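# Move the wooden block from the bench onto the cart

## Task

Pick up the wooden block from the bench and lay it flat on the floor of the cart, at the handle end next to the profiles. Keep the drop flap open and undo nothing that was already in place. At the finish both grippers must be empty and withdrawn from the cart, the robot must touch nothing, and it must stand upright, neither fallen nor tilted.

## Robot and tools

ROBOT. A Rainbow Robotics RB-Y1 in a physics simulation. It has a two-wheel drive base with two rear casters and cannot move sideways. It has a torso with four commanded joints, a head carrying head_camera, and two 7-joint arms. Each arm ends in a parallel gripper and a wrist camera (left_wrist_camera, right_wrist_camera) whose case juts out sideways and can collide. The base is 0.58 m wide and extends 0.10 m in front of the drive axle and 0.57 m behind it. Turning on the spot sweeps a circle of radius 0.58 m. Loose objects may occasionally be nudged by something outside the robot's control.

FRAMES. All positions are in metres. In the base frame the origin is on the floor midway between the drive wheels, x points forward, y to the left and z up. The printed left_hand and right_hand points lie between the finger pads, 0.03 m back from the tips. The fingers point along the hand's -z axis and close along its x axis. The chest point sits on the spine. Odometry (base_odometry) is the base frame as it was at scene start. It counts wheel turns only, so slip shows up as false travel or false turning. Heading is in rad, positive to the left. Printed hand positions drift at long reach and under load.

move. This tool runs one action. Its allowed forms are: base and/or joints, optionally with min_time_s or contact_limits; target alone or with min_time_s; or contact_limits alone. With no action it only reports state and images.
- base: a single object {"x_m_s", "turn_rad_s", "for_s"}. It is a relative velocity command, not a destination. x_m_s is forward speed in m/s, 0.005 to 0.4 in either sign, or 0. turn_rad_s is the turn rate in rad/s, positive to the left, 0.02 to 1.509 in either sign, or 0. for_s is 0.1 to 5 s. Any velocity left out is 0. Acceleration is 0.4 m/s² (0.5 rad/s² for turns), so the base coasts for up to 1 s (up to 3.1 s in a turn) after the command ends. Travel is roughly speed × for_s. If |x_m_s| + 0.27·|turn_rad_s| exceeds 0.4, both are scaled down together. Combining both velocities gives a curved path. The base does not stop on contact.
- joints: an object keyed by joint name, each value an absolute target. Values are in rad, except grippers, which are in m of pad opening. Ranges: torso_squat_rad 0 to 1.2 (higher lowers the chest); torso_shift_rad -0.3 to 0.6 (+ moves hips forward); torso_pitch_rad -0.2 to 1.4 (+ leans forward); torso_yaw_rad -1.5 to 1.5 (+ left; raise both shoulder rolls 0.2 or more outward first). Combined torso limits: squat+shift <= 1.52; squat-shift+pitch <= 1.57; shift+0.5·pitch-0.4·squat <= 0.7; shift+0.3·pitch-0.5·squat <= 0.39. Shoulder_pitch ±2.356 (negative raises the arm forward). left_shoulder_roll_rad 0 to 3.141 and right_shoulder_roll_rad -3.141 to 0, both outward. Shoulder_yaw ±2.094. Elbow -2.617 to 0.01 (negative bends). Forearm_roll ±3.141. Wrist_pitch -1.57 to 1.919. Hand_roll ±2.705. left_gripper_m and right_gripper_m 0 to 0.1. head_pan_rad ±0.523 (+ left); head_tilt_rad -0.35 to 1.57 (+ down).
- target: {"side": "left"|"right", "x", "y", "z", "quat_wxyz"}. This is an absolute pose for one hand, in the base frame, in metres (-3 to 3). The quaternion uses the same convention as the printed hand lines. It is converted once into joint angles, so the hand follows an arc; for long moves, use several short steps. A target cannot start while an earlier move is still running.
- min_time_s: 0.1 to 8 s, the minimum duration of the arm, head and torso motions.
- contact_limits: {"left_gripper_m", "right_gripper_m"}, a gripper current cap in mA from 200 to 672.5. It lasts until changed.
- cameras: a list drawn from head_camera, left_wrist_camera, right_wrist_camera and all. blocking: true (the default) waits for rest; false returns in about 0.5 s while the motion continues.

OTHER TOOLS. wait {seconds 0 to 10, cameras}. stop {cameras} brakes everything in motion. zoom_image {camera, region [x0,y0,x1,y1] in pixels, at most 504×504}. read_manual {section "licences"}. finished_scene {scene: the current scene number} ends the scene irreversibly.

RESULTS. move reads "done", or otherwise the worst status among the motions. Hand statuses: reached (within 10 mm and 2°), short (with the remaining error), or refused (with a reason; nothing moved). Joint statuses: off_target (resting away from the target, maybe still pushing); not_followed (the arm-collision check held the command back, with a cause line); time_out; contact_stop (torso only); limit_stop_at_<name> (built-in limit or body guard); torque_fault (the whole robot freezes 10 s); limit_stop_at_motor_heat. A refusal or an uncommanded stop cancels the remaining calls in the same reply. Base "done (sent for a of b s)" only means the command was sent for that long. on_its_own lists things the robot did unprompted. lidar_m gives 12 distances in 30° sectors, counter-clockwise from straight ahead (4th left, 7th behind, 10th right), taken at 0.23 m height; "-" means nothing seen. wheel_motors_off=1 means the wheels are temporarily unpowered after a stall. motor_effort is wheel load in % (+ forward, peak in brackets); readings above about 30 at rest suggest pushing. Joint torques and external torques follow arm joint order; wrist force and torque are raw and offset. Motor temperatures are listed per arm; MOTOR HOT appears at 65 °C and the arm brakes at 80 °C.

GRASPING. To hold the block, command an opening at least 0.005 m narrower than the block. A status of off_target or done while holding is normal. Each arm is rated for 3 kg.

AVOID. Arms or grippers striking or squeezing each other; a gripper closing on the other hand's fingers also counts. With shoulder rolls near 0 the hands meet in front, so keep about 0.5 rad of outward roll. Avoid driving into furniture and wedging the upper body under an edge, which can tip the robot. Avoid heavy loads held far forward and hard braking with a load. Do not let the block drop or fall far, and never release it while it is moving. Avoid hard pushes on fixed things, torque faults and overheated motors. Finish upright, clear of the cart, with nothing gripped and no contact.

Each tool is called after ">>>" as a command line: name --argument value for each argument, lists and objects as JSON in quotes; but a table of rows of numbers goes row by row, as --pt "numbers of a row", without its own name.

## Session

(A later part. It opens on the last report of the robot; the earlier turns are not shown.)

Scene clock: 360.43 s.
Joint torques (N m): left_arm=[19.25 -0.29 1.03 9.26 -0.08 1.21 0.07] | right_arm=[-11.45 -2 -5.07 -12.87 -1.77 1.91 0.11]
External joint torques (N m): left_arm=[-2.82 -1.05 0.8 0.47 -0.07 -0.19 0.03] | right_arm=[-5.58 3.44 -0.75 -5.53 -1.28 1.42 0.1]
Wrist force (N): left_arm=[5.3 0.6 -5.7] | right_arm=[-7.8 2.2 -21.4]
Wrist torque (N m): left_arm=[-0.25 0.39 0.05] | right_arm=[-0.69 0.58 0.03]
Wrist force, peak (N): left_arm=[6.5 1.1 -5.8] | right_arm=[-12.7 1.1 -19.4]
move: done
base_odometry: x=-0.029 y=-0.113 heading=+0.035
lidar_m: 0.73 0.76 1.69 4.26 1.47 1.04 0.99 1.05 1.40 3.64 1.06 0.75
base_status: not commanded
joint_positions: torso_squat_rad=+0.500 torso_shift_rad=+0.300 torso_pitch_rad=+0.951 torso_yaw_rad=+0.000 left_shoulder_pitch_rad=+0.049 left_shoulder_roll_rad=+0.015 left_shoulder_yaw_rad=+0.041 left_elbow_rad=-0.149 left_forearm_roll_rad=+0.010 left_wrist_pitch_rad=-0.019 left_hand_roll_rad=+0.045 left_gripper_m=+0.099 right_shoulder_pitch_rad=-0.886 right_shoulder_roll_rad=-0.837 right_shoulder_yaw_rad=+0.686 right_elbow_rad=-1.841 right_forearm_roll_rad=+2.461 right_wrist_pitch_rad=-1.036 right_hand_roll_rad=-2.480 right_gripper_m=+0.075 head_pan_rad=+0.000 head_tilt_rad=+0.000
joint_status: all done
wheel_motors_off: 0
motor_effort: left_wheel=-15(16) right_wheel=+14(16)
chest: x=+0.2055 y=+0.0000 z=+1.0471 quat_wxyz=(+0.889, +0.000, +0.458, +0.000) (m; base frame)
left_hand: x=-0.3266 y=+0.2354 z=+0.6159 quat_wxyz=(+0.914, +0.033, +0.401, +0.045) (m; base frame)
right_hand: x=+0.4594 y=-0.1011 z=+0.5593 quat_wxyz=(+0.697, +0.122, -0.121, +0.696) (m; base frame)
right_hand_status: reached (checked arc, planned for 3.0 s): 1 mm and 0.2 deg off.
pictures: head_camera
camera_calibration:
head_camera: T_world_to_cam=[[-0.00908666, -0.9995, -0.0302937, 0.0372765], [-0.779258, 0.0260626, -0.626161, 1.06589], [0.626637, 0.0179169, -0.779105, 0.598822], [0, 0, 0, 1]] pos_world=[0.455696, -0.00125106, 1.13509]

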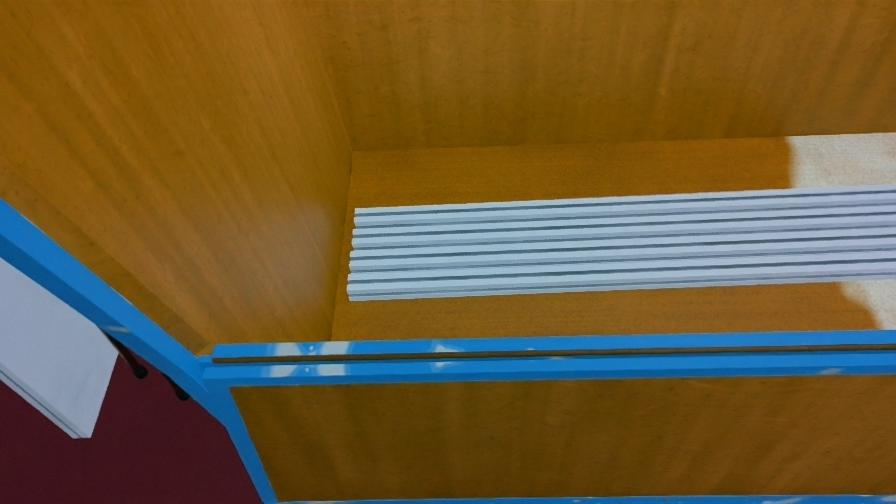

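>>> move --target '{"side": "right", "x": 0.46, "y": -0.14, "z": 0.53, "quat_wxyz": [0.7071, 0.0, 0.0, 0.7071]}' --min_time_s 3 --cameras '["right_wrist_camera"]'

>>> move --joints '{"torso_squat_rad": 0.9, "torso_shift_rad": 0.3, "torso_pitch_rad": 0.95, "head_tilt_rad": 0.1, "head_pan_rad": 0.0}' --min_time_s 4 --cameras '["head_camera", "left_wrist_camera"]'

Scene clock: 369.20 s.
Joint torques (N m): left_arm=[19.4 -0.01 1.08 9.24 -0.07 1.19 0.02] | right_arm=[-12.49 -1.83 -4.07 -10.86 -0.36 -0.61 -0.33]
External joint torques (N m): left_arm=[-2.67 -0.76 0.85 0.45 -0.07 -0.2 -0.02] | right_arm=[-5.74 2.38 -0.18 -3.92 -0.21 -0.59 -0.33]
Wrist force (N): left_arm=[5.9 0.6 -5.9] | right_arm=[-0.2 2.3 -22.4]
Wrist torque (N m): left_arm=[-0.24 0.50 0.04] | right_arm=[-0.74 0.00 0.10]
Wrist force, peak (N): left_arm=[6.2 1.0 -6.5] | right_arm=[-8.6 2.2 -21.4]
move: done
base_odometry: x=-0.029 y=-0.113 heading=+0.035
lidar_m: 0.72 0.76 1.68 4.25 1.45 1.05 0.99 1.06 1.42 3.65 1.06 0.76
base_status: not commanded
joint_positions: torso_squat_rad=+0.500 torso_shift_rad=+0.300 torso_pitch_rad=+0.951 torso_yaw_rad=+0.000 left_shoulder_pitch_rad=+0.049 left_shoulder_roll_rad=+0.015 left_shoulder_yaw_rad=+0.041 left_elbow_rad=-0.149 left_forearm_roll_rad=+0.010 left_wrist_pitch_rad=-0.019 left_hand_roll_rad=+0.045 left_gripper_m=+0.099 right_shoulder_pitch_rad=-0.980 right_shoulder_roll_rad=-0.739 right_shoulder_yaw_rad=+0.787 right_elbow_rad=-1.736 right_forearm_roll_rad=+2.723 right_wrist_pitch_rad=-1.318 right_hand_roll_rad=-2.626 right_gripper_m=+0.075 head_pan_rad=+0.000 head_tilt_rad=+0.000
joint_status: all done
wheel_motors_off: 0
motor_effort: left_wheel=-14(15) right_wheel=+13(17)
chest: x=+0.2055 y=+0.0000 z=+1.0471 quat_wxyz=(+0.889, +0.000, +0.458, +0.000) (m; base frame)
left_hand: x=-0.3266 y=+0.2354 z=+0.6159 quat_wxyz=(+0.914, +0.033, +0.401, +0.045) (m; base frame)
right_hand: x=+0.4594 y=-0.1408 z=+0.5296 quat_wxyz=(+0.707, +0.000, +0.001, +0.707) (m; base frame)
right_hand_status: reached (checked arc, planned for 3.0 s): 1 mm and 0.1 deg off.
pictures: right_wrist_camera
camera_calibration:
right_wrist_camera: T_world_to_cam=[[0.0285709, -0.999278, -0.02504, -0.141713], [-0.860674, -0.0373321, 0.507786, 0.148268], [-0.508354, 0.00704345, -0.861119, 0.762805], [0, 0, 0, 1]] pos_world=[0.519434, -0.141448, 0.57803]

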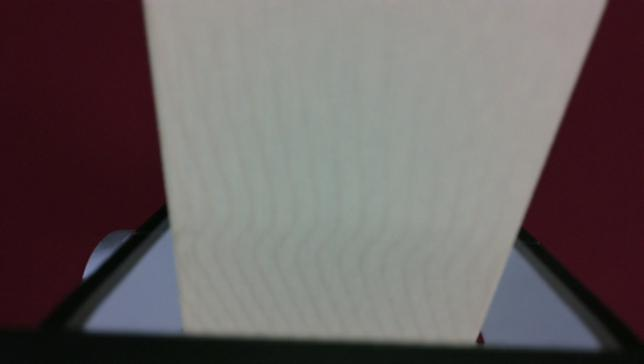

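Scene clock: 373.50 s.
Joint torques (N m): left_arm=[19.12 -0.31 0.92 9.21 -0.04 1.25 -0.03] | right_arm=[-11.84 -1.95 -3.88 -11.12 -0.41 -0.4 -0.25]
External joint torques (N m): left_arm=[-2.94 -1.07 0.69 0.42 -0.03 -0.15 -0.07] | right_arm=[-5.08 2.26 0.01 -4.18 -0.27 -0.38 -0.25]
Wrist force (N): left_arm=[5.6 1.0 -5.3] | right_arm=[0.2 2.0 -21.5]
Wrist torque (N m): left_arm=[-0.27 0.40 0.07] | right_arm=[-0.67 0.03 0.11]
Wrist force, peak (N): left_arm=[6.1 0.1 -6.5] | right_arm=[0.0 2.9 -22.4]
move: done
base_odometry: x=-0.029 y=-0.113 heading=+0.035
lidar_m: 0.44 0.76 1.68 4.28 1.46 1.04 1.00 1.05 1.42 3.64 1.09 0.28
base_status: not commanded
joint_positions: torso_squat_rad=+0.900 torso_shift_rad=+0.300 torso_pitch_rad=+0.951 torso_yaw_rad=+0.000 left_shoulder_pitch_rad=+0.049 left_shoulder_roll_rad=+0.015 left_shoulder_yaw_rad=+0.041 left_elbow_rad=-0.149 left_forearm_roll_rad=+0.010 left_wrist_pitch_rad=-0.019 left_hand_roll_rad=+0.045 left_gripper_m=+0.099 right_shoulder_pitch_rad=-0.980 right_shoulder_roll_rad=-0.739 right_shoulder_yaw_rad=+0.787 right_elbow_rad=-1.736 right_forearm_roll_rad=+2.723 right_wrist_pitch_rad=-1.318 right_hand_roll_rad=-2.626 right_gripper_m=+0.075 head_pan_rad=+0.000 head_tilt_rad=+0.100
joint_status: all done
wheel_motors_off: 0
motor_effort: left_wheel=-13(15) right_wheel=+14(17)
chest: x=+0.1525 y=+0.0000 z=+0.8761 quat_wxyz=(+0.889, +0.000, +0.458, +0.000) (m; base frame)
left_hand: x=-0.3796 y=+0.2354 z=+0.4448 quat_wxyz=(+0.914, +0.033, +0.401, +0.045) (m; base frame)
right_hand: x=+0.4064 y=-0.1408 z=+0.3586 quat_wxyz=(+0.707, +0.000, +0.001, +0.707) (m; base frame)
pictures: head_camera, left_wrist_camera
camera_calibration:
head_camera: T_world_to_cam=[[-0.012056, -0.9995, -0.0292405, 0.0315576], [-0.837742, 0.0260619, -0.545443, 0.857916], [0.545932, 0.0179201, -0.837638, 0.582249], [0, 0, 0, 1]] pos_world=[0.401225, -0.00125107, 0.956581]
left_wrist_camera: T_world_to_cam=[[0.665519, 0.135581, -0.733964, 0.546562], [0.406858, -0.890317, 0.204454, 0.302046], [-0.625741, -0.434687, -0.647685, 0.225386], [0, 0, 0, 1]] pos_world=[-0.345603, 0.292786, 0.485381]

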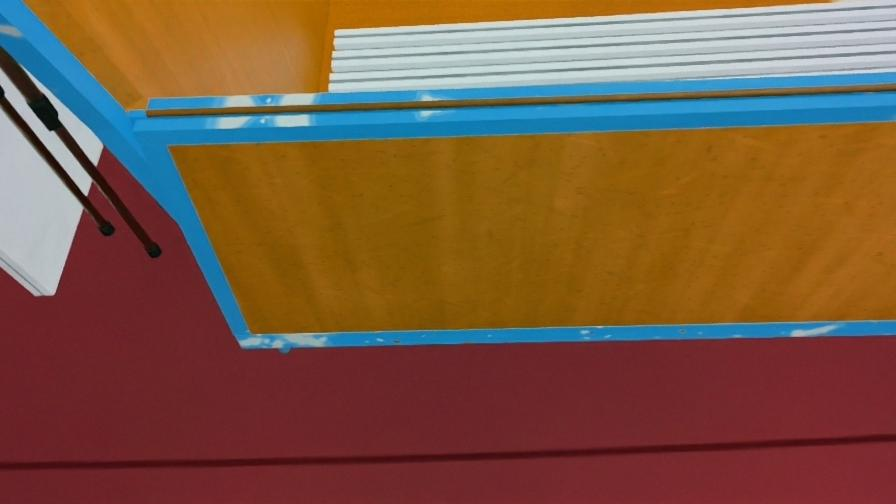

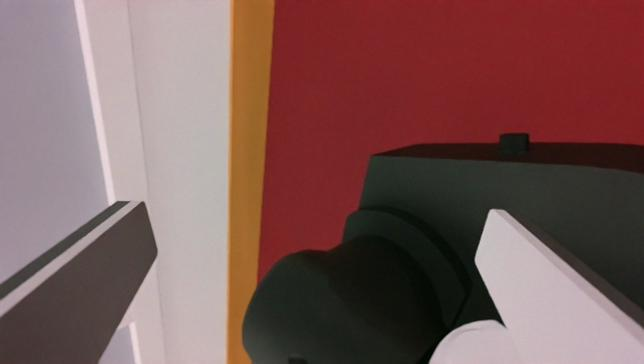

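>>> move --target '{"side": "right", "x": 0.44, "y": -0.15, "z": 0.285, "quat_wxyz": [0.7071, 0.0, 0.0, 0.7071]}' --min_time_s 3

>>> move --target '{"side": "right", "x": 0.44, "y": -0.15, "z": 0.27, "quat_wxyz": [0.7071, 0.0, 0.0, 0.7071]}' --min_time_s 1.5 --cameras '["right_wrist_camera"]'

Scene clock: 378.47 s.
Joint torques (N m): left_arm=[19.35 -0.26 0.92 9.35 0.01 1.18 -0.03] | right_arm=[-13.87 -1.94 -6.88 -8.78 -0.66 -0.48 0.16]
External joint torques (N m): left_arm=[-2.71 -1.01 0.68 0.55 0.01 -0.21 -0.07] | right_arm=[-5.33 1.83 -3.49 -3.01 -0.52 -0.47 0.16]
Wrist force (N): left_arm=[5.9 0.3 -5.1] | right_arm=[0.4 1.7 -21.9]
Wrist torque (N m): left_arm=[-0.23 0.47 0.04] | right_arm=[-0.54 0.07 -0.10]
Wrist force, peak (N): left_arm=[6.4 -0.2 -6.1] | right_arm=[-0.9 2.6 -22.5]
move: done
base_odometry: x=-0.029 y=-0.113 heading=+0.035
lidar_m: 0.49 0.75 1.70 4.26 1.45 1.05 1.00 1.05 1.41 3.64 1.05 0.32
base_status: not commanded
joint_positions: torso_squat_rad=+0.900 torso_shift_rad=+0.300 torso_pitch_rad=+0.951 torso_yaw_rad=+0.000 left_shoulder_pitch_rad=+0.049 left_shoulder_roll_rad=+0.015 left_shoulder_yaw_rad=+0.041 left_elbow_rad=-0.149 left_forearm_roll_rad=+0.010 left_wrist_pitch_rad=-0.019 left_hand_roll_rad=+0.045 left_gripper_m=+0.099 right_shoulder_pitch_rad=-1.085 right_shoulder_roll_rad=-0.591 right_shoulder_yaw_rad=+0.770 right_elbow_rad=-1.241 right_forearm_roll_rad=+2.689 right_wrist_pitch_rad=-1.047 right_hand_roll_rad=-2.435 right_gripper_m=+0.075 head_pan_rad=+0.000 head_tilt_rad=+0.100
joint_status: all done
wheel_motors_off: 0
motor_effort: left_wheel=-14(15) right_wheel=+15(17)
chest: x=+0.1525 y=+0.0000 z=+0.8761 quat_wxyz=(+0.889, +0.000, +0.458, +0.000) (m; base frame)
left_hand: x=-0.3796 y=+0.2354 z=+0.4448 quat_wxyz=(+0.914, +0.033, +0.401, +0.045) (m; base frame)
right_hand: x=+0.4390 y=-0.1506 z=+0.2845 quat_wxyz=(+0.707, +0.000, +0.001, +0.707) (m; base frame)
right_hand_status: reached (checked arc, planned for 3.0 s): 1 mm and 0.1 deg off.
pictures: none

Scene clock: 380.30 s.
Joint torques (N m): left_arm=[19.01 0.1 0.93 9.27 -0.11 1.15 -0.01] | right_arm=[-14.23 -1.91 -2.94 -8.19 -0.63 -0.3 0.2]
External joint torques (N m): left_arm=[-3.05 -0.65 0.7 0.48 -0.11 -0.24 -0.06] | right_arm=[-5.52 1.56 0.18 -2.72 -0.49 -0.28 0.2]
Wrist force (N): left_arm=[6.4 -0.2 -6.2] | right_arm=[0.3 2.1 -22.4]
Wrist torque (N m): left_arm=[-0.14 0.57 0.06] | right_arm=[-0.64 0.08 -0.09]
Wrist force, peak (N): left_arm=[6.4 -0.2 -6.2] | right_arm=[0.4 2.0 -22.5]
move: done
base_odometry: x=-0.029 y=-0.113 heading=+0.035
lidar_m: 0.48 0.75 1.68 4.25 1.47 1.04 1.00 1.05 1.41 3.65 1.05 0.32
base_status: not commanded
joint_positions: torso_squat_rad=+0.900 torso_shift_rad=+0.300 torso_pitch_rad=+0.951 torso_yaw_rad=+0.000 left_shoulder_pitch_rad=+0.049 left_shoulder_roll_rad=+0.015 left_shoulder_yaw_rad=+0.041 left_elbow_rad=-0.149 left_forearm_roll_rad=+0.010 left_wrist_pitch_rad=-0.019 left_hand_roll_rad=+0.045 left_gripper_m=+0.099 right_shoulder_pitch_rad=-1.104 right_shoulder_roll_rad=-0.553 right_shoulder_yaw_rad=+0.772 right_elbow_rad=-1.136 right_forearm_roll_rad=+2.687 right_wrist_pitch_rad=-0.987 right_hand_roll_rad=-2.406 right_gripper_m=+0.075 head_pan_rad=+0.000 head_tilt_rad=+0.100
joint_status: all done
wheel_motors_off: 0
motor_effort: left_wheel=-14(15) right_wheel=+14(16)
chest: x=+0.1525 y=+0.0000 z=+0.8761 quat_wxyz=(+0.889, +0.000, +0.458, +0.000) (m; base frame)
left_hand: x=-0.3796 y=+0.2354 z=+0.4448 quat_wxyz=(+0.914, +0.033, +0.401, +0.045) (m; base frame)
right_hand: x=+0.4391 y=-0.1507 z=+0.2697 quat_wxyz=(+0.707, +0.000, +0.001, +0.707) (m; base frame)
right_hand_status: reached (checked arc, planned for 1.5 s): 1 mm and 0.1 deg off.
pictures: right_wrist_camera
camera_calibration:
right_wrist_camera: T_world_to_cam=[[0.0283006, -0.999284, -0.0251083, -0.157577], [-0.860752, -0.0371331, 0.507668, 0.262499], [-0.508237, 0.00724475, -0.861187, 0.528745], [0, 0, 0, 1]] pos_world=[0.499134, -0.151548, 0.318129]

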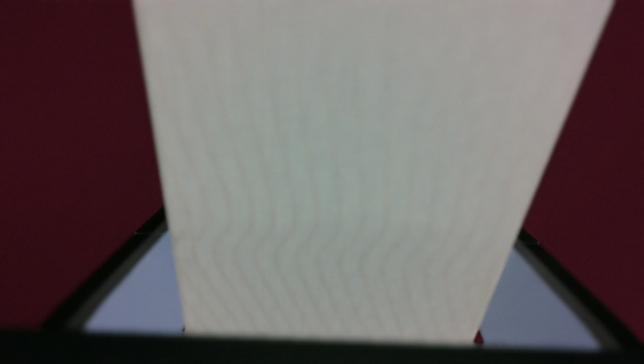

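>>> move --target '{"side": "right", "x": 0.44, "y": -0.15, "z": 0.262, "quat_wxyz": [0.7071, 0.0, 0.0, 0.7071]}' --min_time_s 1

>>> move --target '{"side": "right", "x": 0.44, "y": -0.15, "z": 0.256, "quat_wxyz": [0.7071, 0.0, 0.0, 0.7071]}' --min_time_s 1

>>> move --target '{"side": "right", "x": 0.44, "y": -0.15, "z": 0.251, "quat_wxyz": [0.7071, 0.0, 0.0, 0.7071]}' --min_time_s 1

Scene clock: 383.13 s.
Joint torques (N m): left_arm=[19.28 -0.06 0.87 9.23 -0.18 1.21 0.09] | right_arm=[-14.24 -1.66 -3.02 -7.94 -0.6 -0.37 0.31]
External joint torques (N m): left_arm=[-2.78 -0.82 0.63 0.43 -0.17 -0.18 0.05] | right_arm=[-5.43 1.63 -0.06 -2.66 -0.47 -0.35 0.31]
Wrist force (N): left_arm=[5.3 0.1 -5.9] | right_arm=[0.5 2.2 -21.7]
Wrist torque (N m): left_arm=[-0.18 0.42 0.07] | right_arm=[-0.57 0.10 -0.11]
Wrist force, peak (N): left_arm=[6.2 0.9 -6.6] | right_arm=[0.1 1.9 -22.4]
move: done
base_odometry: x=-0.029 y=-0.113 heading=+0.035
lidar_m: 0.48 0.76 1.68 4.27 1.47 1.05 1.00 1.05 1.41 3.66 1.06 0.31
base_status: not commanded
joint_positions: torso_squat_rad=+0.900 torso_shift_rad=+0.300 torso_pitch_rad=+0.951 torso_yaw_rad=+0.000 left_shoulder_pitch_rad=+0.049 left_shoulder_roll_rad=+0.015 left_shoulder_yaw_rad=+0.041 left_elbow_rad=-0.149 left_forearm_roll_rad=+0.010 left_wrist_pitch_rad=-0.019 left_hand_roll_rad=+0.045 left_gripper_m=+0.099 right_shoulder_pitch_rad=-1.117 right_shoulder_roll_rad=-0.530 right_shoulder_yaw_rad=+0.773 right_elbow_rad=-1.072 right_forearm_roll_rad=+2.685 right_wrist_pitch_rad=-0.951 right_hand_roll_rad=-2.388 right_gripper_m=+0.075 head_pan_rad=+0.000 head_tilt_rad=+0.100
joint_status: all done
wheel_motors_off: 0
motor_effort: left_wheel=-14(14) right_wheel=+15(17)
chest: x=+0.1525 y=+0.0000 z=+0.8761 quat_wxyz=(+0.889, +0.000, +0.458, +0.000) (m; base frame)
left_hand: x=-0.3796 y=+0.2354 z=+0.4448 quat_wxyz=(+0.914, +0.033, +0.401, +0.045) (m; base frame)
right_hand: x=+0.4392 y=-0.1507 z=+0.2616 quat_wxyz=(+0.707, +0.000, +0.001, +0.707) (m; base frame)
right_hand_status: reached (checked arc, planned for 1.0 s): 1 mm and 0.1 deg off.
pictures: none

Scene clock: 384.47 s.
Joint torques (N m): left_arm=[19.27 -0.01 0.65 9.3 -0.11 1.17 0.03] | right_arm=[-14.49 -1.48 -2.6 -7.72 -0.69 -0.3 0.25]
External joint torques (N m): left_arm=[-2.8 -0.77 0.42 0.5 -0.11 -0.23 -0.01] | right_arm=[-5.61 1.68 0.24 -2.57 -0.57 -0.29 0.25]
Wrist force (N): left_arm=[6.0 0.1 -5.2] | right_arm=[0.2 2.5 -21.8]
Wrist torque (N m): left_arm=[-0.22 0.49 0.05] | right_arm=[-0.63 0.05 -0.09]
Wrist force, peak (N): left_arm=[6.3 0.8 -6.8] | right_arm=[1.1 1.3 -22.5]
move: done
base_odometry: x=-0.029 y=-0.113 heading=+0.035
lidar_m: 0.48 0.75 1.69 4.27 1.46 1.04 1.00 1.06 1.43 3.65 1.06 0.32
base_status: not commanded
joint_positions: torso_squat_rad=+0.900 torso_shift_rad=+0.300 torso_pitch_rad=+0.951 torso_yaw_rad=+0.000 left_shoulder_pitch_rad=+0.049 left_shoulder_roll_rad=+0.015 left_shoulder_yaw_rad=+0.041 left_elbow_rad=-0.149 left_forearm_roll_rad=+0.010 left_wrist_pitch_rad=-0.019 left_hand_roll_rad=+0.045 left_gripper_m=+0.099 right_shoulder_pitch_rad=-1.126 right_shoulder_roll_rad=-0.514 right_shoulder_yaw_rad=+0.774 right_elbow_rad=-1.029 right_forearm_roll_rad=+2.683 right_wrist_pitch_rad=-0.926 right_hand_roll_rad=-2.376 right_gripper_m=+0.075 head_pan_rad=+0.000 head_tilt_rad=+0.100
joint_status: all done
wheel_motors_off: 0
motor_effort: left_wheel=-14(15) right_wheel=+15(16)
chest: x=+0.1525 y=+0.0000 z=+0.8761 quat_wxyz=(+0.889, +0.000, +0.458, +0.000) (m; base frame)
left_hand: x=-0.3796 y=+0.2354 z=+0.4448 quat_wxyz=(+0.914, +0.033, +0.401, +0.045) (m; base frame)
right_hand: x=+0.4389 y=-0.1508 z=+0.2562 quat_wxyz=(+0.707, +0.000, +0.001, +0.707) (m; base frame)
right_hand_status: reached (checked arc, planned for 1.0 s): 1 mm and 0.1 deg off.
pictures: none

Scene clock: 385.80 s.
Joint torques (N m): left_arm=[19.38 -0.06 1.02 9.37 -0.01 1.17 0] | right_arm=[-14.85 -1.51 -2.47 -7.37 -0.59 -0.29 0.32]
External joint torques (N m): left_arm=[-2.68 -0.82 0.79 0.58 -0.01 -0.22 -0.04] | right_arm=[-5.89 1.53 0.25 -2.35 -0.46 -0.28 0.32]
Wrist force (N): left_arm=[5.6 0.4 -5.4] | right_arm=[0.1 2.0 -21.8]
Wrist torque (N m): left_arm=[-0.20 0.45 0.05] | right_arm=[-0.57 0.02 -0.12]
Wrist force, peak (N): left_arm=[6.3 -0.1 -5.8] | right_arm=[0.8 1.2 -22.6]
move: done
base_odometry: x=-0.029 y=-0.113 heading=+0.035
lidar_m: 0.48 0.75 1.69 4.27 1.47 1.05 1.00 1.05 1.43 3.63 1.05 0.33
base_status: not commanded
joint_positions: torso_squat_rad=+0.900 torso_shift_rad=+0.300 torso_pitch_rad=+0.951 torso_yaw_rad=+0.000 left_shoulder_pitch_rad=+0.049 left_shoulder_roll_rad=+0.015 left_shoulder_yaw_rad=+0.041 left_elbow_rad=-0.149 left_forearm_roll_rad=+0.010 left_wrist_pitch_rad=-0.019 left_hand_roll_rad=+0.045 left_gripper_m=+0.099 right_shoulder_pitch_rad=-1.135 right_shoulder_roll_rad=-0.498 right_shoulder_yaw_rad=+0.774 right_elbow_rad=-0.985 right_forearm_roll_rad=+2.680 right_wrist_pitch_rad=-0.902 right_hand_roll_rad=-2.363 right_gripper_m=+0.075 head_pan_rad=+0.000 head_tilt_rad=+0.100
joint_status: all done
wheel_motors_off: 0
motor_effort: left_wheel=-13(15) right_wheel=+13(17)
chest: x=+0.1525 y=+0.0000 z=+0.8761 quat_wxyz=(+0.889, +0.000, +0.458, +0.000) (m; base frame)
left_hand: x=-0.3796 y=+0.2354 z=+0.4448 quat_wxyz=(+0.914, +0.033, +0.401, +0.045) (m; base frame)
right_hand: x=+0.4389 y=-0.1508 z=+0.2512 quat_wxyz=(+0.707, +0.000, +0.001, +0.707) (m; base frame)
right_hand_status: reached (checked arc, planned for 1.0 s): 1 mm and 0.1 deg off.
pictures: none

>>> move --target '{"side": "right", "x": 0.44, "y": -0.15, "z": 0.245, "quat_wxyz": [0.7071, 0.0, 0.0, 0.7071]}' --min_time_s 1

>>> move --target '{"side": "right", "x": 0.44, "y": -0.15, "z": 0.239, "quat_wxyz": [0.7071, 0.0, 0.0, 0.7071]}' --min_time_s 1 --cameras '["right_wrist_camera", "head_camera"]'

Scene clock: 388.47 s.
Joint torques (N m): left_arm=[19.48 -0.14 0.87 9.35 -0.04 1.14 -0.01] | right_arm=[-14.69 -1.53 -3.5 -7.21 -0.42 -0.24 0.23]
External joint torques (N m): left_arm=[-2.58 -0.9 0.64 0.55 -0.03 -0.25 -0.05] | right_arm=[-5.64 1.35 -0.93 -2.36 -0.3 -0.23 0.23]
Wrist force (N): left_arm=[6.0 0.0 -5.9] | right_arm=[0.2 1.9 -21.7]
Wrist torque (N m): left_arm=[-0.15 0.51 0.06] | right_arm=[-0.56 0.04 -0.10]
Wrist force, peak (N): left_arm=[6.4 0.4 -6.2] | right_arm=[0.6 1.9 -22.8]
move: done
base_odometry: x=-0.029 y=-0.113 heading=+0.035
lidar_m: 0.49 0.76 1.68 4.27 1.47 1.05 0.99 1.05 1.41 3.64 1.05 0.32
base_status: not commanded
joint_positions: torso_squat_rad=+0.900 torso_shift_rad=+0.300 torso_pitch_rad=+0.951 torso_yaw_rad=+0.000 left_shoulder_pitch_rad=+0.049 left_shoulder_roll_rad=+0.015 left_shoulder_yaw_rad=+0.041 left_elbow_rad=-0.149 left_forearm_roll_rad=+0.010 left_wrist_pitch_rad=-0.019 left_hand_roll_rad=+0.045 left_gripper_m=+0.099 right_shoulder_pitch_rad=-1.146 right_shoulder_roll_rad=-0.479 right_shoulder_yaw_rad=+0.774 right_elbow_rad=-0.933 right_forearm_roll_rad=+2.676 right_wrist_pitch_rad=-0.874 right_hand_roll_rad=-2.347 right_gripper_m=+0.075 head_pan_rad=+0.000 head_tilt_rad=+0.100
joint_status: all done
wheel_motors_off: 0
motor_effort: left_wheel=-14(15) right_wheel=+13(16)
chest: x=+0.1525 y=+0.0000 z=+0.8761 quat_wxyz=(+0.889, +0.000, +0.458, +0.000) (m; base frame)
left_hand: x=-0.3796 y=+0.2354 z=+0.4448 quat_wxyz=(+0.914, +0.033, +0.401, +0.045) (m; base frame)
right_hand: x=+0.4388 y=-0.1508 z=+0.2454 quat_wxyz=(+0.707, +0.000, +0.001, +0.707) (m; base frame)
right_hand_status: reached (checked arc, planned for 1.0 s): 2 mm and 0.1 deg off.
pictures: none

Scene clock: 389.80 s.
Joint torques (N m): left_arm=[19.09 0.12 0.85 9.36 -0.12 1.18 0.05] | right_arm=[-14.86 -1.16 -5.44 -6.73 -0.58 -0.2 0.3]
External joint torques (N m): left_arm=[-2.97 -0.64 0.62 0.57 -0.11 -0.21 0.01] | right_arm=[-5.63 1.53 -3.05 -2.12 -0.46 -0.19 0.3]
Wrist force (N): left_arm=[5.3 0.4 -5.6] | right_arm=[0.1 1.8 -21.6]
Wrist torque (N m): left_arm=[-0.19 0.42 0.06] | right_arm=[-0.54 0.09 -0.09]
Wrist force, peak (N): left_arm=[5.5 0.4 -6.6] | right_arm=[-1.1 1.0 -22.4]
move: done
base_odometry: x=-0.029 y=-0.113 heading=+0.035
lidar_m: 0.72 0.76 1.69 4.27 1.46 1.05 1.00 1.05 1.42 3.64 1.04 0.32
base_status: not commanded
joint_positions: torso_squat_rad=+0.900 torso_shift_rad=+0.300 torso_pitch_rad=+0.950 torso_yaw_rad=+0.000 left_shoulder_pitch_rad=+0.049 left_shoulder_roll_rad=+0.015 left_shoulder_yaw_rad=+0.041 left_elbow_rad=-0.149 left_forearm_roll_rad=+0.010 left_wrist_pitch_rad=-0.019 left_hand_roll_rad=+0.045 left_gripper_m=+0.099 right_shoulder_pitch_rad=-1.165 right_shoulder_roll_rad=-0.453 right_shoulder_yaw_rad=+0.773 right_elbow_rad=-0.861 right_forearm_roll_rad=+2.667 right_wrist_pitch_rad=-0.837 right_hand_roll_rad=-2.323 right_gripper_m=+0.074 head_pan_rad=+0.000 head_tilt_rad=+0.100
joint_status: all done
wheel_motors_off: 0
motor_effort: left_wheel=-14(15) right_wheel=+16(17)
chest: x=+0.1525 y=+0.0000 z=+0.8761 quat_wxyz=(+0.889, +0.000, +0.458, +0.000) (m; base frame)
left_hand: x=-0.3796 y=+0.2354 z=+0.4447 quat_wxyz=(+0.914, +0.033, +0.401, +0.045) (m; base frame)
right_hand: x=+0.4390 y=-0.1507 z=+0.2387 quat_wxyz=(+0.707, +0.000, +0.001, +0.707) (m; base frame)
right_hand_status: reached (checked arc, planned for 1.0 s): 1 mm and 0.1 deg off.
pictures: head_camera, right_wrist_camera
camera_calibration:
head_camera: T_world_to_cam=[[-0.012057, -0.9995, -0.0292415, 0.031559], [-0.837696, 0.0260648, -0.545514, 0.857965], [0.546003, 0.0179182, -0.837591, 0.582176], [0, 0, 0, 1]] pos_world=[0.401225, -0.00125106, 0.95658]
right_wrist_camera: T_world_to_cam=[[0.0291033, -0.999261, -0.0251167, -0.158549], [-0.860658, -0.0378296, 0.507777, 0.278027], [-0.508352, 0.0068389, -0.861122, 0.501888], [0, 0, 0, 1]] pos_world=[0.499036, -0.151347, 0.287029]

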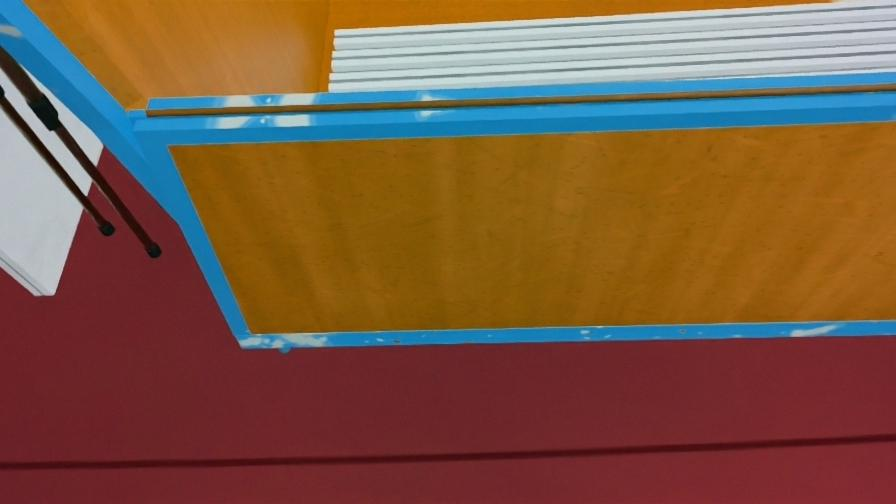

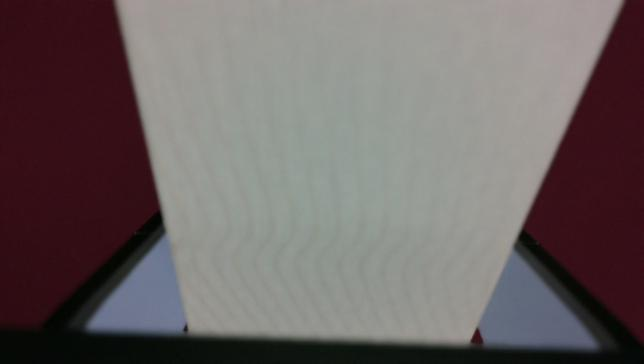

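>>> move --target '{"side": "right", "x": 0.44, "y": -0.15, "z": 0.233, "quat_wxyz": [0.7071, 0.0, 0.0, 0.7071]}' --min_time_s 1

>>> move --target '{"side": "right", "x": 0.44, "y": -0.15, "z": 0.228, "quat_wxyz": [0.7071, 0.0, 0.0, 0.7071]}' --min_time_s 1 --cameras '["right_wrist_camera"]'

Scene clock: 392.73 s.
Joint torques (N m): left_arm=[19.39 -0.38 1 9.22 -0.03 1.2 0] | right_arm=[-14.01 -0.58 -4.81 -3.3 0.92 3.7 0.48]
External joint torques (N m): left_arm=[-2.64 -1.13 0.77 0.43 -0.03 -0.19 -0.04] | right_arm=[-4.65 1.96 -2.56 1.13 1.04 3.7 0.48]
Wrist force (N): left_arm=[5.3 1.1 -5.1] | right_arm=[-7.2 19.2 35.3]
Wrist torque (N m): left_arm=[-0.28 0.39 0.06] | right_arm=[-0.16 -0.44 -0.41]
Wrist force, peak (N): left_arm=[5.7 -0.2 -6.9] | right_arm=[-7.6 19.3 38.0]
move: done
base_odometry: x=-0.029 y=-0.113 heading=+0.035
lidar_m: 0.72 0.76 1.68 4.26 1.47 1.05 1.01 1.05 1.42 3.65 1.05 0.33
base_status: not commanded
joint_positions: torso_squat_rad=+0.900 torso_shift_rad=+0.300 torso_pitch_rad=+0.949 torso_yaw_rad=+0.000 left_shoulder_pitch_rad=+0.049 left_shoulder_roll_rad=+0.015 left_shoulder_yaw_rad=+0.041 left_elbow_rad=-0.149 left_forearm_roll_rad=+0.010 left_wrist_pitch_rad=-0.019 left_hand_roll_rad=+0.045 left_gripper_m=+0.099 right_shoulder_pitch_rad=-1.177 right_shoulder_roll_rad=-0.434 right_shoulder_yaw_rad=+0.772 right_elbow_rad=-0.807 right_forearm_roll_rad=+2.661 right_wrist_pitch_rad=-0.808 right_hand_roll_rad=-2.307 right_gripper_m=+0.074 head_pan_rad=+0.000 head_tilt_rad=+0.100
joint_status: all done
wheel_motors_off: 0
motor_effort: left_wheel=-14(17) right_wheel=+21(21)
chest: x=+0.1520 y=+0.0001 z=+0.8764 quat_wxyz=(+0.889, +0.000, +0.457, +0.000) (m; base frame)
left_hand: x=-0.3795 y=+0.2354 z=+0.4443 quat_wxyz=(+0.915, +0.033, +0.401, +0.045) (m; base frame)
right_hand: x=+0.4390 y=-0.1509 z=+0.2344 quat_wxyz=(+0.707, -0.001, +0.000, +0.707) (m; base frame)
right_hand_status: reached (checked arc, planned for 1.0 s): 2 mm and 0.1 deg off.
pictures: none

Scene clock: 394.07 s.
Joint torques (N m): left_arm=[19.31 -0.06 0.94 9.26 -0.03 1.2 0.07] | right_arm=[-8 1.66 -1.9 -0.76 1.39 4.17 1.16]
External joint torques (N m): left_arm=[-2.71 -0.8 0.72 0.49 -0.03 -0.19 0.03] | right_arm=[1.65 3.99 0.14 3.38 1.5 4.17 1.16]
Wrist force (N): left_arm=[5.1 1.0 -5.2] | right_arm=[-10.3 19.3 64.5]
Wrist torque (N m): left_arm=[-0.29 0.40 0.09] | right_arm=[-0.05 -0.79 -0.96]
Wrist force, peak (N): left_arm=[5.9 -0.4 -6.5] | right_arm=[-10.9 20.5 67.2]
move: done
base_odometry: x=-0.029 y=-0.113 heading=+0.035
lidar_m: 0.72 0.77 1.68 4.27 1.46 1.04 1.00 1.06 1.40 3.64 1.05 0.33
base_status: not commanded
joint_positions: torso_squat_rad=+0.900 torso_shift_rad=+0.299 torso_pitch_rad=+0.948 torso_yaw_rad=+0.000 left_shoulder_pitch_rad=+0.049 left_shoulder_roll_rad=+0.015 left_shoulder_yaw_rad=+0.041 left_elbow_rad=-0.149 left_forearm_roll_rad=+0.010 left_wrist_pitch_rad=-0.019 left_hand_roll_rad=+0.045 left_gripper_m=+0.099 right_shoulder_pitch_rad=-1.203 right_shoulder_roll_rad=-0.403 right_shoulder_yaw_rad=+0.768 right_elbow_rad=-0.721 right_forearm_roll_rad=+2.644 right_wrist_pitch_rad=-0.766 right_hand_roll_rad=-2.274 right_gripper_m=+0.074 head_pan_rad=+0.000 head_tilt_rad=+0.100
joint_status: all done
wheel_motors_off: 0
motor_effort: left_wheel=-14(15) right_wheel=+26(28)
chest: x=+0.1515 y=+0.0001 z=+0.8767 quat_wxyz=(+0.890, +0.000, +0.456, +0.000) (m; base frame)
left_hand: x=-0.3793 y=+0.2354 z=+0.4439 quat_wxyz=(+0.915, +0.033, +0.400, +0.045) (m; base frame)
right_hand: x=+0.4407 y=-0.1504 z=+0.2291 quat_wxyz=(+0.707, -0.001, +0.000, +0.707) (m; base frame)
right_hand_status: reached (checked arc, planned for 1.0 s): 1 mm and 0.1 deg off.
pictures: right_wrist_camera
camera_calibration:
right_wrist_camera: T_world_to_cam=[[0.0284368, -0.99927, -0.0255188, -0.158187], [-0.862272, -0.0374361, 0.50506, 0.285815], [-0.505646, 0.00764187, -0.862707, 0.493819], [0, 0, 0, 1]] pos_world=[0.500647, -0.151146, 0.277631]

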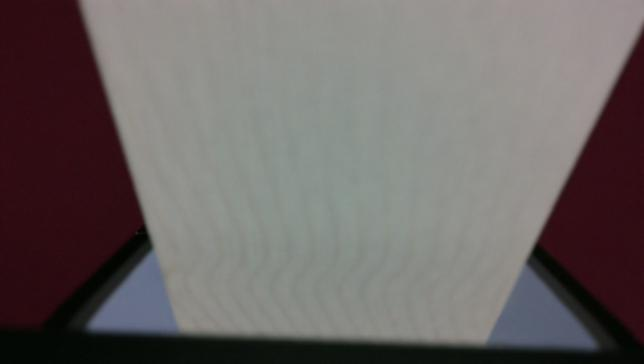

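>>> move --joints '{"right_gripper_m": 0.078}' --cameras '["right_wrist_camera"]'

>>> move --joints '{"right_gripper_m": 0.085}' --cameras '["right_wrist_camera"]'

Scene clock: 397.13 s.
Joint torques (N m): left_arm=[19.43 0.11 0.77 9.11 -0.05 1.17 0.01] | right_arm=[-8.54 0.63 -2.05 -4.56 -0.33 0.56 0.4]
External joint torques (N m): left_arm=[-2.62 -0.64 0.54 0.32 -0.04 -0.22 -0.03] | right_arm=[1.05 2.93 -0.03 -0.42 -0.22 0.56 0.4]
Wrist force (N): left_arm=[5.2 0.8 -5.5] | right_arm=[-2.1 1.3 -4.2]
Wrist torque (N m): left_arm=[-0.21 0.40 0.05] | right_arm=[-0.17 0.17 -0.10]
Wrist force, peak (N): left_arm=[6.5 0.1 -6.3] | right_arm=[-11.2 18.8 65.9]
move: done
base_odometry: x=-0.029 y=-0.113 heading=+0.035
lidar_m: 0.72 0.77 1.69 4.27 1.46 1.05 0.99 1.05 1.43 3.64 1.04 0.34
base_status: not commanded
joint_positions: torso_squat_rad=+0.900 torso_shift_rad=+0.300 torso_pitch_rad=+0.950 torso_yaw_rad=+0.000 left_shoulder_pitch_rad=+0.049 left_shoulder_roll_rad=+0.015 left_shoulder_yaw_rad=+0.041 left_elbow_rad=-0.149 left_forearm_roll_rad=+0.010 left_wrist_pitch_rad=-0.019 left_hand_roll_rad=+0.045 left_gripper_m=+0.099 right_shoulder_pitch_rad=-1.202 right_shoulder_roll_rad=-0.403 right_shoulder_yaw_rad=+0.768 right_elbow_rad=-0.720 right_forearm_roll_rad=+2.645 right_wrist_pitch_rad=-0.765 right_hand_roll_rad=-2.273 right_gripper_m=+0.078 head_pan_rad=+0.000 head_tilt_rad=+0.100
joint_status: all done
wheel_motors_off: 0
motor_effort: left_wheel=-16(23) right_wheel=+17(27)
chest: x=+0.1522 y=+0.0001 z=+0.8762 quat_wxyz=(+0.889, +0.000, +0.457, +0.000) (m; base frame)
left_hand: x=-0.3795 y=+0.2354 z=+0.4445 quat_wxyz=(+0.914, +0.033, +0.401, +0.045) (m; base frame)
right_hand: x=+0.4401 y=-0.1503 z=+0.2278 quat_wxyz=(+0.707, +0.000, +0.000, +0.707) (m; base frame)
pictures: right_wrist_camera
camera_calibration:
right_wrist_camera: T_world_to_cam=[[0.0287889, -0.999256, -0.0256821, -0.158234], [-0.861376, -0.0378357, 0.506558, 0.285082], [-0.507152, 0.00753868, -0.861823, 0.492796], [0, 0, 0, 1]] pos_world=[0.500041, -0.151045, 0.276229]

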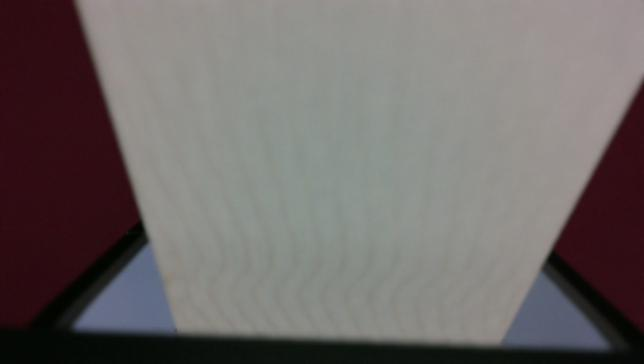

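Scene clock: 397.67 s.
Joint torques (N m): left_arm=[19.33 -0.21 1.25 9.23 -0.02 1.2 0.03] | right_arm=[-8.7 -0.48 -1.64 -4.53 -0.18 0.29 0.48]
External joint torques (N m): left_arm=[-2.72 -0.96 1.02 0.44 -0.02 -0.19 -0.01] | right_arm=[0.89 1.81 0.38 -0.39 -0.06 0.3 0.48]
Wrist force (N): left_arm=[6.1 0.3 -5.8] | right_arm=[0.9 1.4 -4.7]
Wrist torque (N m): left_arm=[-0.17 0.49 0.09] | right_arm=[-0.15 0.23 -0.09]
Wrist force, peak (N): left_arm=[5.9 0.2 -6.2] | right_arm=[-0.3 1.6 -5.1]
move: done
base_odometry: x=-0.029 y=-0.113 heading=+0.035
lidar_m: 0.73 0.76 1.68 4.28 1.46 1.05 0.99 1.05 1.42 3.66 1.04 0.34
base_status: not commanded
joint_positions: torso_squat_rad=+0.900 torso_shift_rad=+0.300 torso_pitch_rad=+0.950 torso_yaw_rad=+0.000 left_shoulder_pitch_rad=+0.049 left_shoulder_roll_rad=+0.015 left_shoulder_yaw_rad=+0.041 left_elbow_rad=-0.149 left_forearm_roll_rad=+0.010 left_wrist_pitch_rad=-0.019 left_hand_roll_rad=+0.045 left_gripper_m=+0.099 right_shoulder_pitch_rad=-1.202 right_shoulder_roll_rad=-0.403 right_shoulder_yaw_rad=+0.768 right_elbow_rad=-0.720 right_forearm_roll_rad=+2.645 right_wrist_pitch_rad=-0.765 right_hand_roll_rad=-2.273 right_gripper_m=+0.085 head_pan_rad=+0.000 head_tilt_rad=+0.100
joint_status: all done
wheel_motors_off: 0
motor_effort: left_wheel=-16(17) right_wheel=+15(17)
chest: x=+0.1522 y=+0.0001 z=+0.8762 quat_wxyz=(+0.889, +0.000, +0.457, +0.000) (m; base frame)
left_hand: x=-0.3795 y=+0.2354 z=+0.4445 quat_wxyz=(+0.914, +0.033, +0.401, +0.045) (m; base frame)
right_hand: x=+0.4401 y=-0.1501 z=+0.2277 quat_wxyz=(+0.707, +0.000, +0.000, +0.707) (m; base frame)
pictures: right_wrist_camera
camera_calibration:
right_wrist_camera: T_world_to_cam=[[0.0288623, -0.999246, -0.0259548, -0.157993], [-0.861374, -0.0380372, 0.506545, 0.285063], [-0.50715, 0.00773681, -0.861823, 0.492822], [0, 0, 0, 1]] pos_world=[0.500041, -0.150843, 0.276228]

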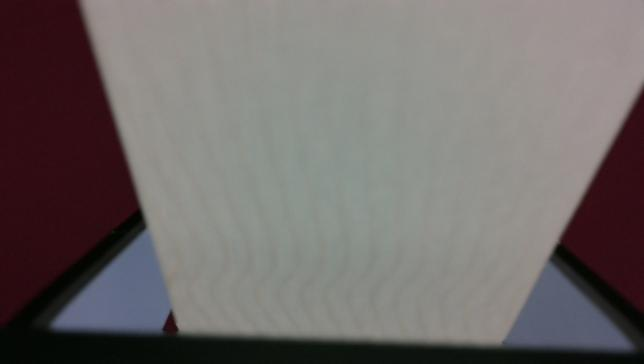

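>>> move --joints '{"right_gripper_m": 0.1}' --cameras '["right_wrist_camera"]'

>>> move --target '{"side": "right", "x": 0.44, "y": -0.15, "z": 0.262, "quat_wxyz": [0.7071, 0.0, 0.0, 0.7071]}' --min_time_s 2 --cameras '["right_wrist_camera", "head_camera"]'

Scene clock: 399.20 s.
Joint torques (N m): left_arm=[19.55 -0.13 1.07 9.19 -0.07 1.23 -0.02] | right_arm=[-8.38 -0.43 -1.61 -4.54 -0.17 0.25 0.34]
External joint torques (N m): left_arm=[-2.5 -0.88 0.84 0.4 -0.06 -0.16 -0.06] | right_arm=[1.21 1.86 0.41 -0.4 -0.06 0.25 0.34]
Wrist force (N): left_arm=[5.6 0.3 -5.4] | right_arm=[0.2 1.5 -5.0]
Wrist torque (N m): left_arm=[-0.19 0.41 0.07] | right_arm=[-0.18 0.12 -0.08]
Wrist force, peak (N): left_arm=[5.9 0.2 -6.2] | right_arm=[0.5 1.0 -5.2]
move: done
base_odometry: x=-0.029 y=-0.113 heading=+0.035
lidar_m: 0.72 0.77 1.69 4.28 1.46 1.05 1.01 1.03 1.42 3.65 1.04 0.34
base_status: not commanded
joint_positions: torso_squat_rad=+0.900 torso_shift_rad=+0.300 torso_pitch_rad=+0.950 torso_yaw_rad=+0.000 left_shoulder_pitch_rad=+0.049 left_shoulder_roll_rad=+0.015 left_shoulder_yaw_rad=+0.041 left_elbow_rad=-0.149 left_forearm_roll_rad=+0.010 left_wrist_pitch_rad=-0.019 left_hand_roll_rad=+0.045 left_gripper_m=+0.099 right_shoulder_pitch_rad=-1.202 right_shoulder_roll_rad=-0.403 right_shoulder_yaw_rad=+0.768 right_elbow_rad=-0.720 right_forearm_roll_rad=+2.645 right_wrist_pitch_rad=-0.765 right_hand_roll_rad=-2.273 right_gripper_m=+0.099 head_pan_rad=+0.000 head_tilt_rad=+0.100
joint_status: all done
wheel_motors_off: 0
motor_effort: left_wheel=-15(16) right_wheel=+17(17)
chest: x=+0.1522 y=+0.0001 z=+0.8762 quat_wxyz=(+0.889, +0.000, +0.457, +0.000) (m; base frame)
left_hand: x=-0.3795 y=+0.2354 z=+0.4445 quat_wxyz=(+0.914, +0.033, +0.401, +0.045) (m; base frame)
right_hand: x=+0.4401 y=-0.1501 z=+0.2277 quat_wxyz=(+0.707, +0.000, +0.000, +0.707) (m; base frame)
pictures: right_wrist_camera
camera_calibration:
right_wrist_camera: T_world_to_cam=[[0.0288623, -0.999246, -0.0259548, -0.157993], [-0.861374, -0.0380372, 0.506545, 0.285063], [-0.50715, 0.00773681, -0.861823, 0.492822], [0, 0, 0, 1]] pos_world=[0.500041, -0.150843, 0.276228]

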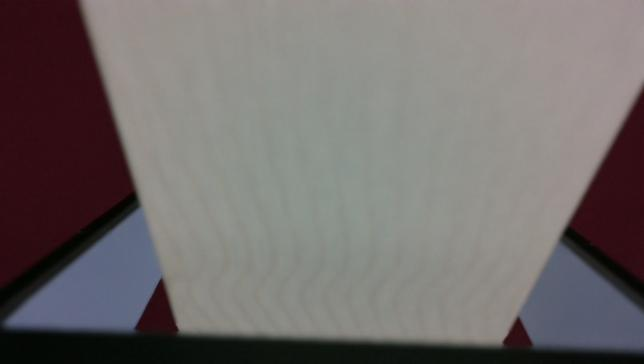

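Scene clock: 401.53 s.
Joint torques (N m): left_arm=[19.66 -0.06 1.13 9.14 -0.02 1.24 0.02] | right_arm=[-7.52 -4.12 -1.52 -6.33 0.04 0 -0.33]
External joint torques (N m): left_arm=[-2.39 -0.81 0.9 0.35 -0.01 -0.16 -0.02] | right_arm=[1.39 -0.83 1.45 -1.06 0.17 0.01 -0.33]
Wrist force (N): left_arm=[5.8 0.7 -5.0] | right_arm=[0.4 1.2 -4.9]
Wrist torque (N m): left_arm=[-0.23 0.47 0.07] | right_arm=[-0.14 0.14 0.10]
Wrist force, peak (N): left_arm=[6.1 1.3 -6.4] | right_arm=[-2.5 2.9 -6.4]
move: done
base_odometry: x=-0.029 y=-0.113 heading=+0.035
lidar_m: 0.71 0.76 1.69 4.28 1.47 1.03 1.00 1.05 1.42 3.65 1.06 0.34
base_status: not commanded
joint_positions: torso_squat_rad=+0.900 torso_shift_rad=+0.300 torso_pitch_rad=+0.950 torso_yaw_rad=+0.000 left_shoulder_pitch_rad=+0.049 left_shoulder_roll_rad=+0.015 left_shoulder_yaw_rad=+0.041 left_elbow_rad=-0.149 left_forearm_roll_rad=+0.010 left_wrist_pitch_rad=-0.019 left_hand_roll_rad=+0.045 left_gripper_m=+0.099 right_shoulder_pitch_rad=-1.123 right_shoulder_roll_rad=-0.529 right_shoulder_yaw_rad=+0.778 right_elbow_rad=-1.067 right_forearm_roll_rad=+2.678 right_wrist_pitch_rad=-0.949 right_hand_roll_rad=-2.387 right_gripper_m=+0.099 head_pan_rad=+0.000 head_tilt_rad=+0.100
joint_status: all done
wheel_motors_off: 0
motor_effort: left_wheel=-15(16) right_wheel=+15(17)
chest: x=+0.1523 y=+0.0001 z=+0.8762 quat_wxyz=(+0.889, +0.000, +0.457, +0.000) (m; base frame)
left_hand: x=-0.3795 y=+0.2354 z=+0.4445 quat_wxyz=(+0.914, +0.033, +0.401, +0.045) (m; base frame)
right_hand: x=+0.4402 y=-0.1497 z=+0.2620 quat_wxyz=(+0.707, +0.001, +0.000, +0.707) (m; base frame)
right_hand_status: reached (checked arc, planned for 2.0 s): 0 mm and 0.1 deg off.
pictures: head_camera, right_wrist_camera
camera_calibration:
head_camera: T_world_to_cam=[[-0.0120621, -0.999506, -0.0290258, 0.0313612], [-0.837375, 0.0259618, -0.546011, 0.858307], [0.546495, 0.0177195, -0.837275, 0.582035], [0, 0, 0, 1]] pos_world=[0.401024, -0.00125087, 0.956878]
right_wrist_camera: T_world_to_cam=[[0.0289677, -0.999212, -0.0271382, -0.156486], [-0.860417, -0.0387442, 0.508116, 0.266846], [-0.508767, 0.0086312, -0.860861, 0.523032], [0, 0, 0, 1]] pos_world=[0.500233, -0.150538, 0.310422]

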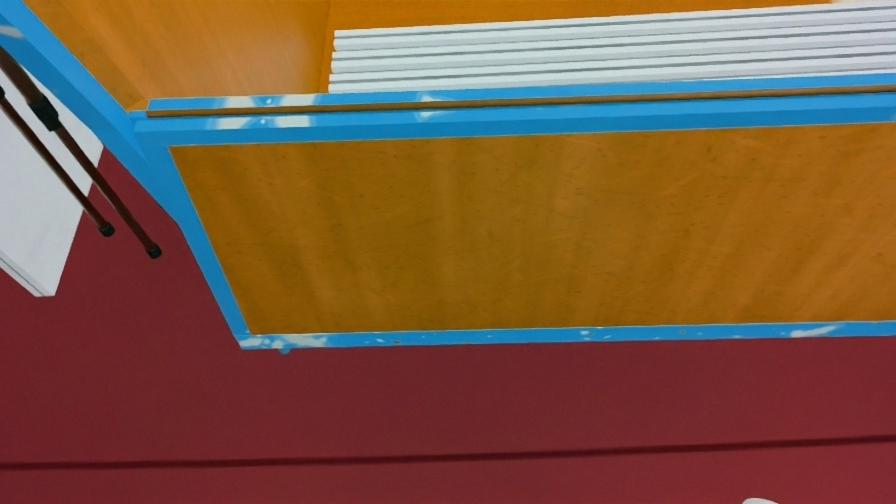

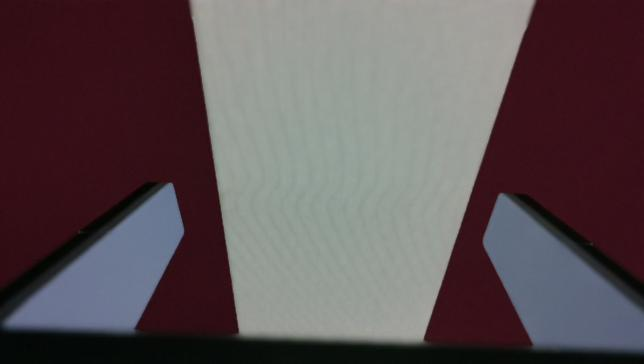

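>>> move --target '{"side": "right", "x": 0.44, "y": -0.15, "z": 0.38, "quat_wxyz": [0.7071, 0.0, 0.0, 0.7071]}' --min_time_s 2 --cameras '["right_wrist_camera"]'

Scene clock: 406.40 s.
Joint torques (N m): left_arm=[19.33 -0.09 1.14 9.23 -0.08 1.13 0.01] | right_arm=[-7 -5.66 -6.31 -7.93 -0.42 0 -0.22]
External joint torques (N m): left_arm=[-2.72 -0.84 0.91 0.44 -0.07 -0.26 -0.04] | right_arm=[1.28 -0.38 -1.54 -1.21 -0.27 0.01 -0.22]
Wrist force (N): left_arm=[5.8 0.4 -6.3] | right_arm=[0.4 2.2 -4.7]
Wrist torque (N m): left_arm=[-0.24 0.46 0.03] | right_arm=[-0.25 0.15 0.10]
Wrist force, peak (N): left_arm=[5.7 1.7 -6.7] | right_arm=[3.6 1.5 -6.2]
move: done
base_odometry: x=-0.029 y=-0.113 heading=+0.035
lidar_m: 0.72 0.75 1.69 4.28 1.46 1.04 1.00 1.05 1.42 3.65 1.06 0.34
base_status: not commanded
joint_positions: torso_squat_rad=+0.900 torso_shift_rad=+0.300 torso_pitch_rad=+0.950 torso_yaw_rad=+0.000 left_shoulder_pitch_rad=+0.049 left_shoulder_roll_rad=+0.015 left_shoulder_yaw_rad=+0.041 left_elbow_rad=-0.149 left_forearm_roll_rad=+0.010 left_wrist_pitch_rad=-0.019 left_hand_roll_rad=+0.045 left_gripper_m=+0.099 right_shoulder_pitch_rad=-1.047 right_shoulder_roll_rad=-0.785 right_shoulder_yaw_rad=+0.745 right_elbow_rad=-1.743 right_forearm_roll_rad=+2.626 right_wrist_pitch_rad=-1.359 right_hand_roll_rad=-2.583 right_gripper_m=+0.099 head_pan_rad=+0.000 head_tilt_rad=+0.100
joint_status: all done
wheel_motors_off: 0
motor_effort: left_wheel=-16(17) right_wheel=+16(18)
chest: x=+0.1523 y=+0.0001 z=+0.8762 quat_wxyz=(+0.889, +0.000, +0.457, +0.000) (m; base frame)
left_hand: x=-0.3795 y=+0.2354 z=+0.4445 quat_wxyz=(+0.914, +0.033, +0.401, +0.045) (m; base frame)
right_hand: x=+0.4401 y=-0.1497 z=+0.3796 quat_wxyz=(+0.707, +0.000, +0.000, +0.707) (m; base frame)
right_hand_status: reached (checked arc, planned for 2.0 s): 1 mm and 0.1 deg off.
pictures: right_wrist_camera
camera_calibration:
right_wrist_camera: T_world_to_cam=[[0.0298124, -0.99921, -0.0262975, -0.153974], [-0.861049, -0.0390342, 0.507022, 0.207669], [-0.507648, 0.00752783, -0.861532, 0.623736], [0, 0, 0, 1]] pos_world=[0.500042, -0.150441, 0.428026]

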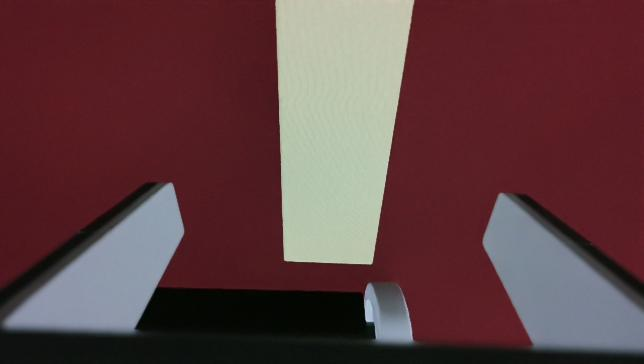

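>>> move --joints '{"right_forearm_roll_rad": -0.5156, "right_wrist_pitch_rad": 1.359, "right_hand_roll_rad": 0.5586}' --min_time_s 4 --cameras '["head_camera", "right_wrist_camera"]'

Scene clock: 412.50 s.
Joint torques (N m): left_arm=[19.24 -0.01 0.89 9.27 -0.06 1.21 0.1] | right_arm=[-7.5 -5.86 -6.59 -7.41 0.26 -0.18 0]
External joint torques (N m): left_arm=[-2.82 -0.77 0.66 0.47 -0.06 -0.18 0.06] | right_arm=[1.1 -0.36 -1.65 -0.65 0.04 -0.1 0]
Wrist force (N): left_arm=[5.0 0.1 -6.1] | right_arm=[0.9 1.4 -4.7]
Wrist torque (N m): left_arm=[-0.20 0.37 0.04] | right_arm=[-0.20 0.19 -0.08]
Wrist force, peak (N): left_arm=[6.2 0.9 -6.3] | right_arm=[-5.1 4.8 0.4]
move: done
base_odometry: x=-0.029 y=-0.113 heading=+0.035
lidar_m: 0.73 0.76 1.70 4.26 1.46 1.05 1.00 1.06 1.41 3.66 1.04 0.33
base_status: not commanded
joint_positions: torso_squat_rad=+0.900 torso_shift_rad=+0.300 torso_pitch_rad=+0.950 torso_yaw_rad=+0.000 left_shoulder_pitch_rad=+0.049 left_shoulder_roll_rad=+0.015 left_shoulder_yaw_rad=+0.041 left_elbow_rad=-0.149 left_forearm_roll_rad=+0.010 left_wrist_pitch_rad=-0.019 left_hand_roll_rad=+0.045 left_gripper_m=+0.099 right_shoulder_pitch_rad=-1.047 right_shoulder_roll_rad=-0.785 right_shoulder_yaw_rad=+0.744 right_elbow_rad=-1.743 right_forearm_roll_rad=-0.516 right_wrist_pitch_rad=+1.359 right_hand_roll_rad=+0.559 right_gripper_m=+0.099 head_pan_rad=+0.000 head_tilt_rad=+0.100
joint_status: all done
wheel_motors_off: 0
motor_effort: left_wheel=-15(17) right_wheel=+15(18)
chest: x=+0.1523 y=+0.0001 z=+0.8762 quat_wxyz=(+0.889, +0.000, +0.457, +0.000) (m; base frame)
left_hand: x=-0.3795 y=+0.2354 z=+0.4445 quat_wxyz=(+0.914, +0.033, +0.401, +0.045) (m; base frame)
right_hand: x=+0.4400 y=-0.1498 z=+0.3796 quat_wxyz=(+0.707, +0.000, +0.000, +0.707) (m; base frame)
pictures: head_camera, right_wrist_camera
camera_calibration:
head_camera: T_world_to_cam=[[-0.0120078, -0.999504, -0.0291093, 0.031419], [-0.837423, 0.0259604, -0.545938, 0.858256], [0.546423, 0.0178213, -0.837319, 0.582106], [0, 0, 0, 1]] pos_world=[0.401024, -0.00125113, 0.956879]
right_wrist_camera: T_world_to_cam=[[0.0297332, -0.999219, -0.0260309, -0.154151], [-0.860937, -0.0388323, 0.507227, 0.20755], [-0.507842, 0.00732951, -0.861419, 0.623755], [0, 0, 0, 1]] pos_world=[0.50004, -0.150542, 0.428027]

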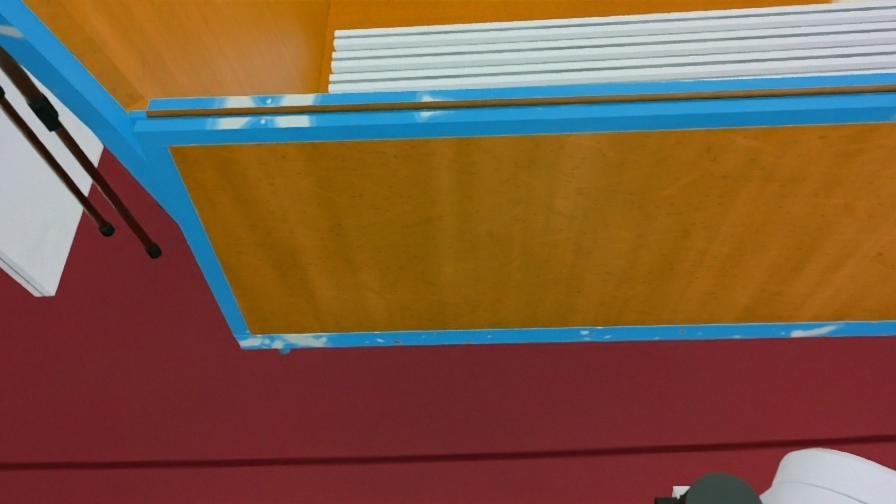

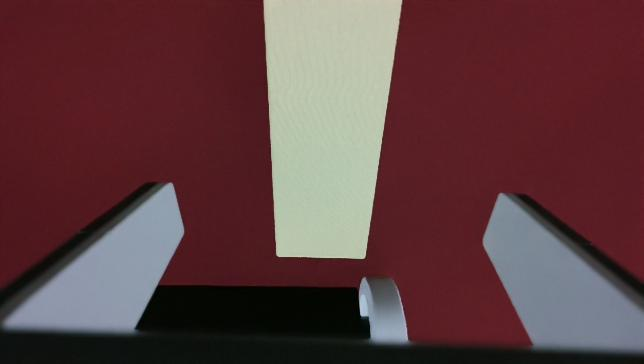

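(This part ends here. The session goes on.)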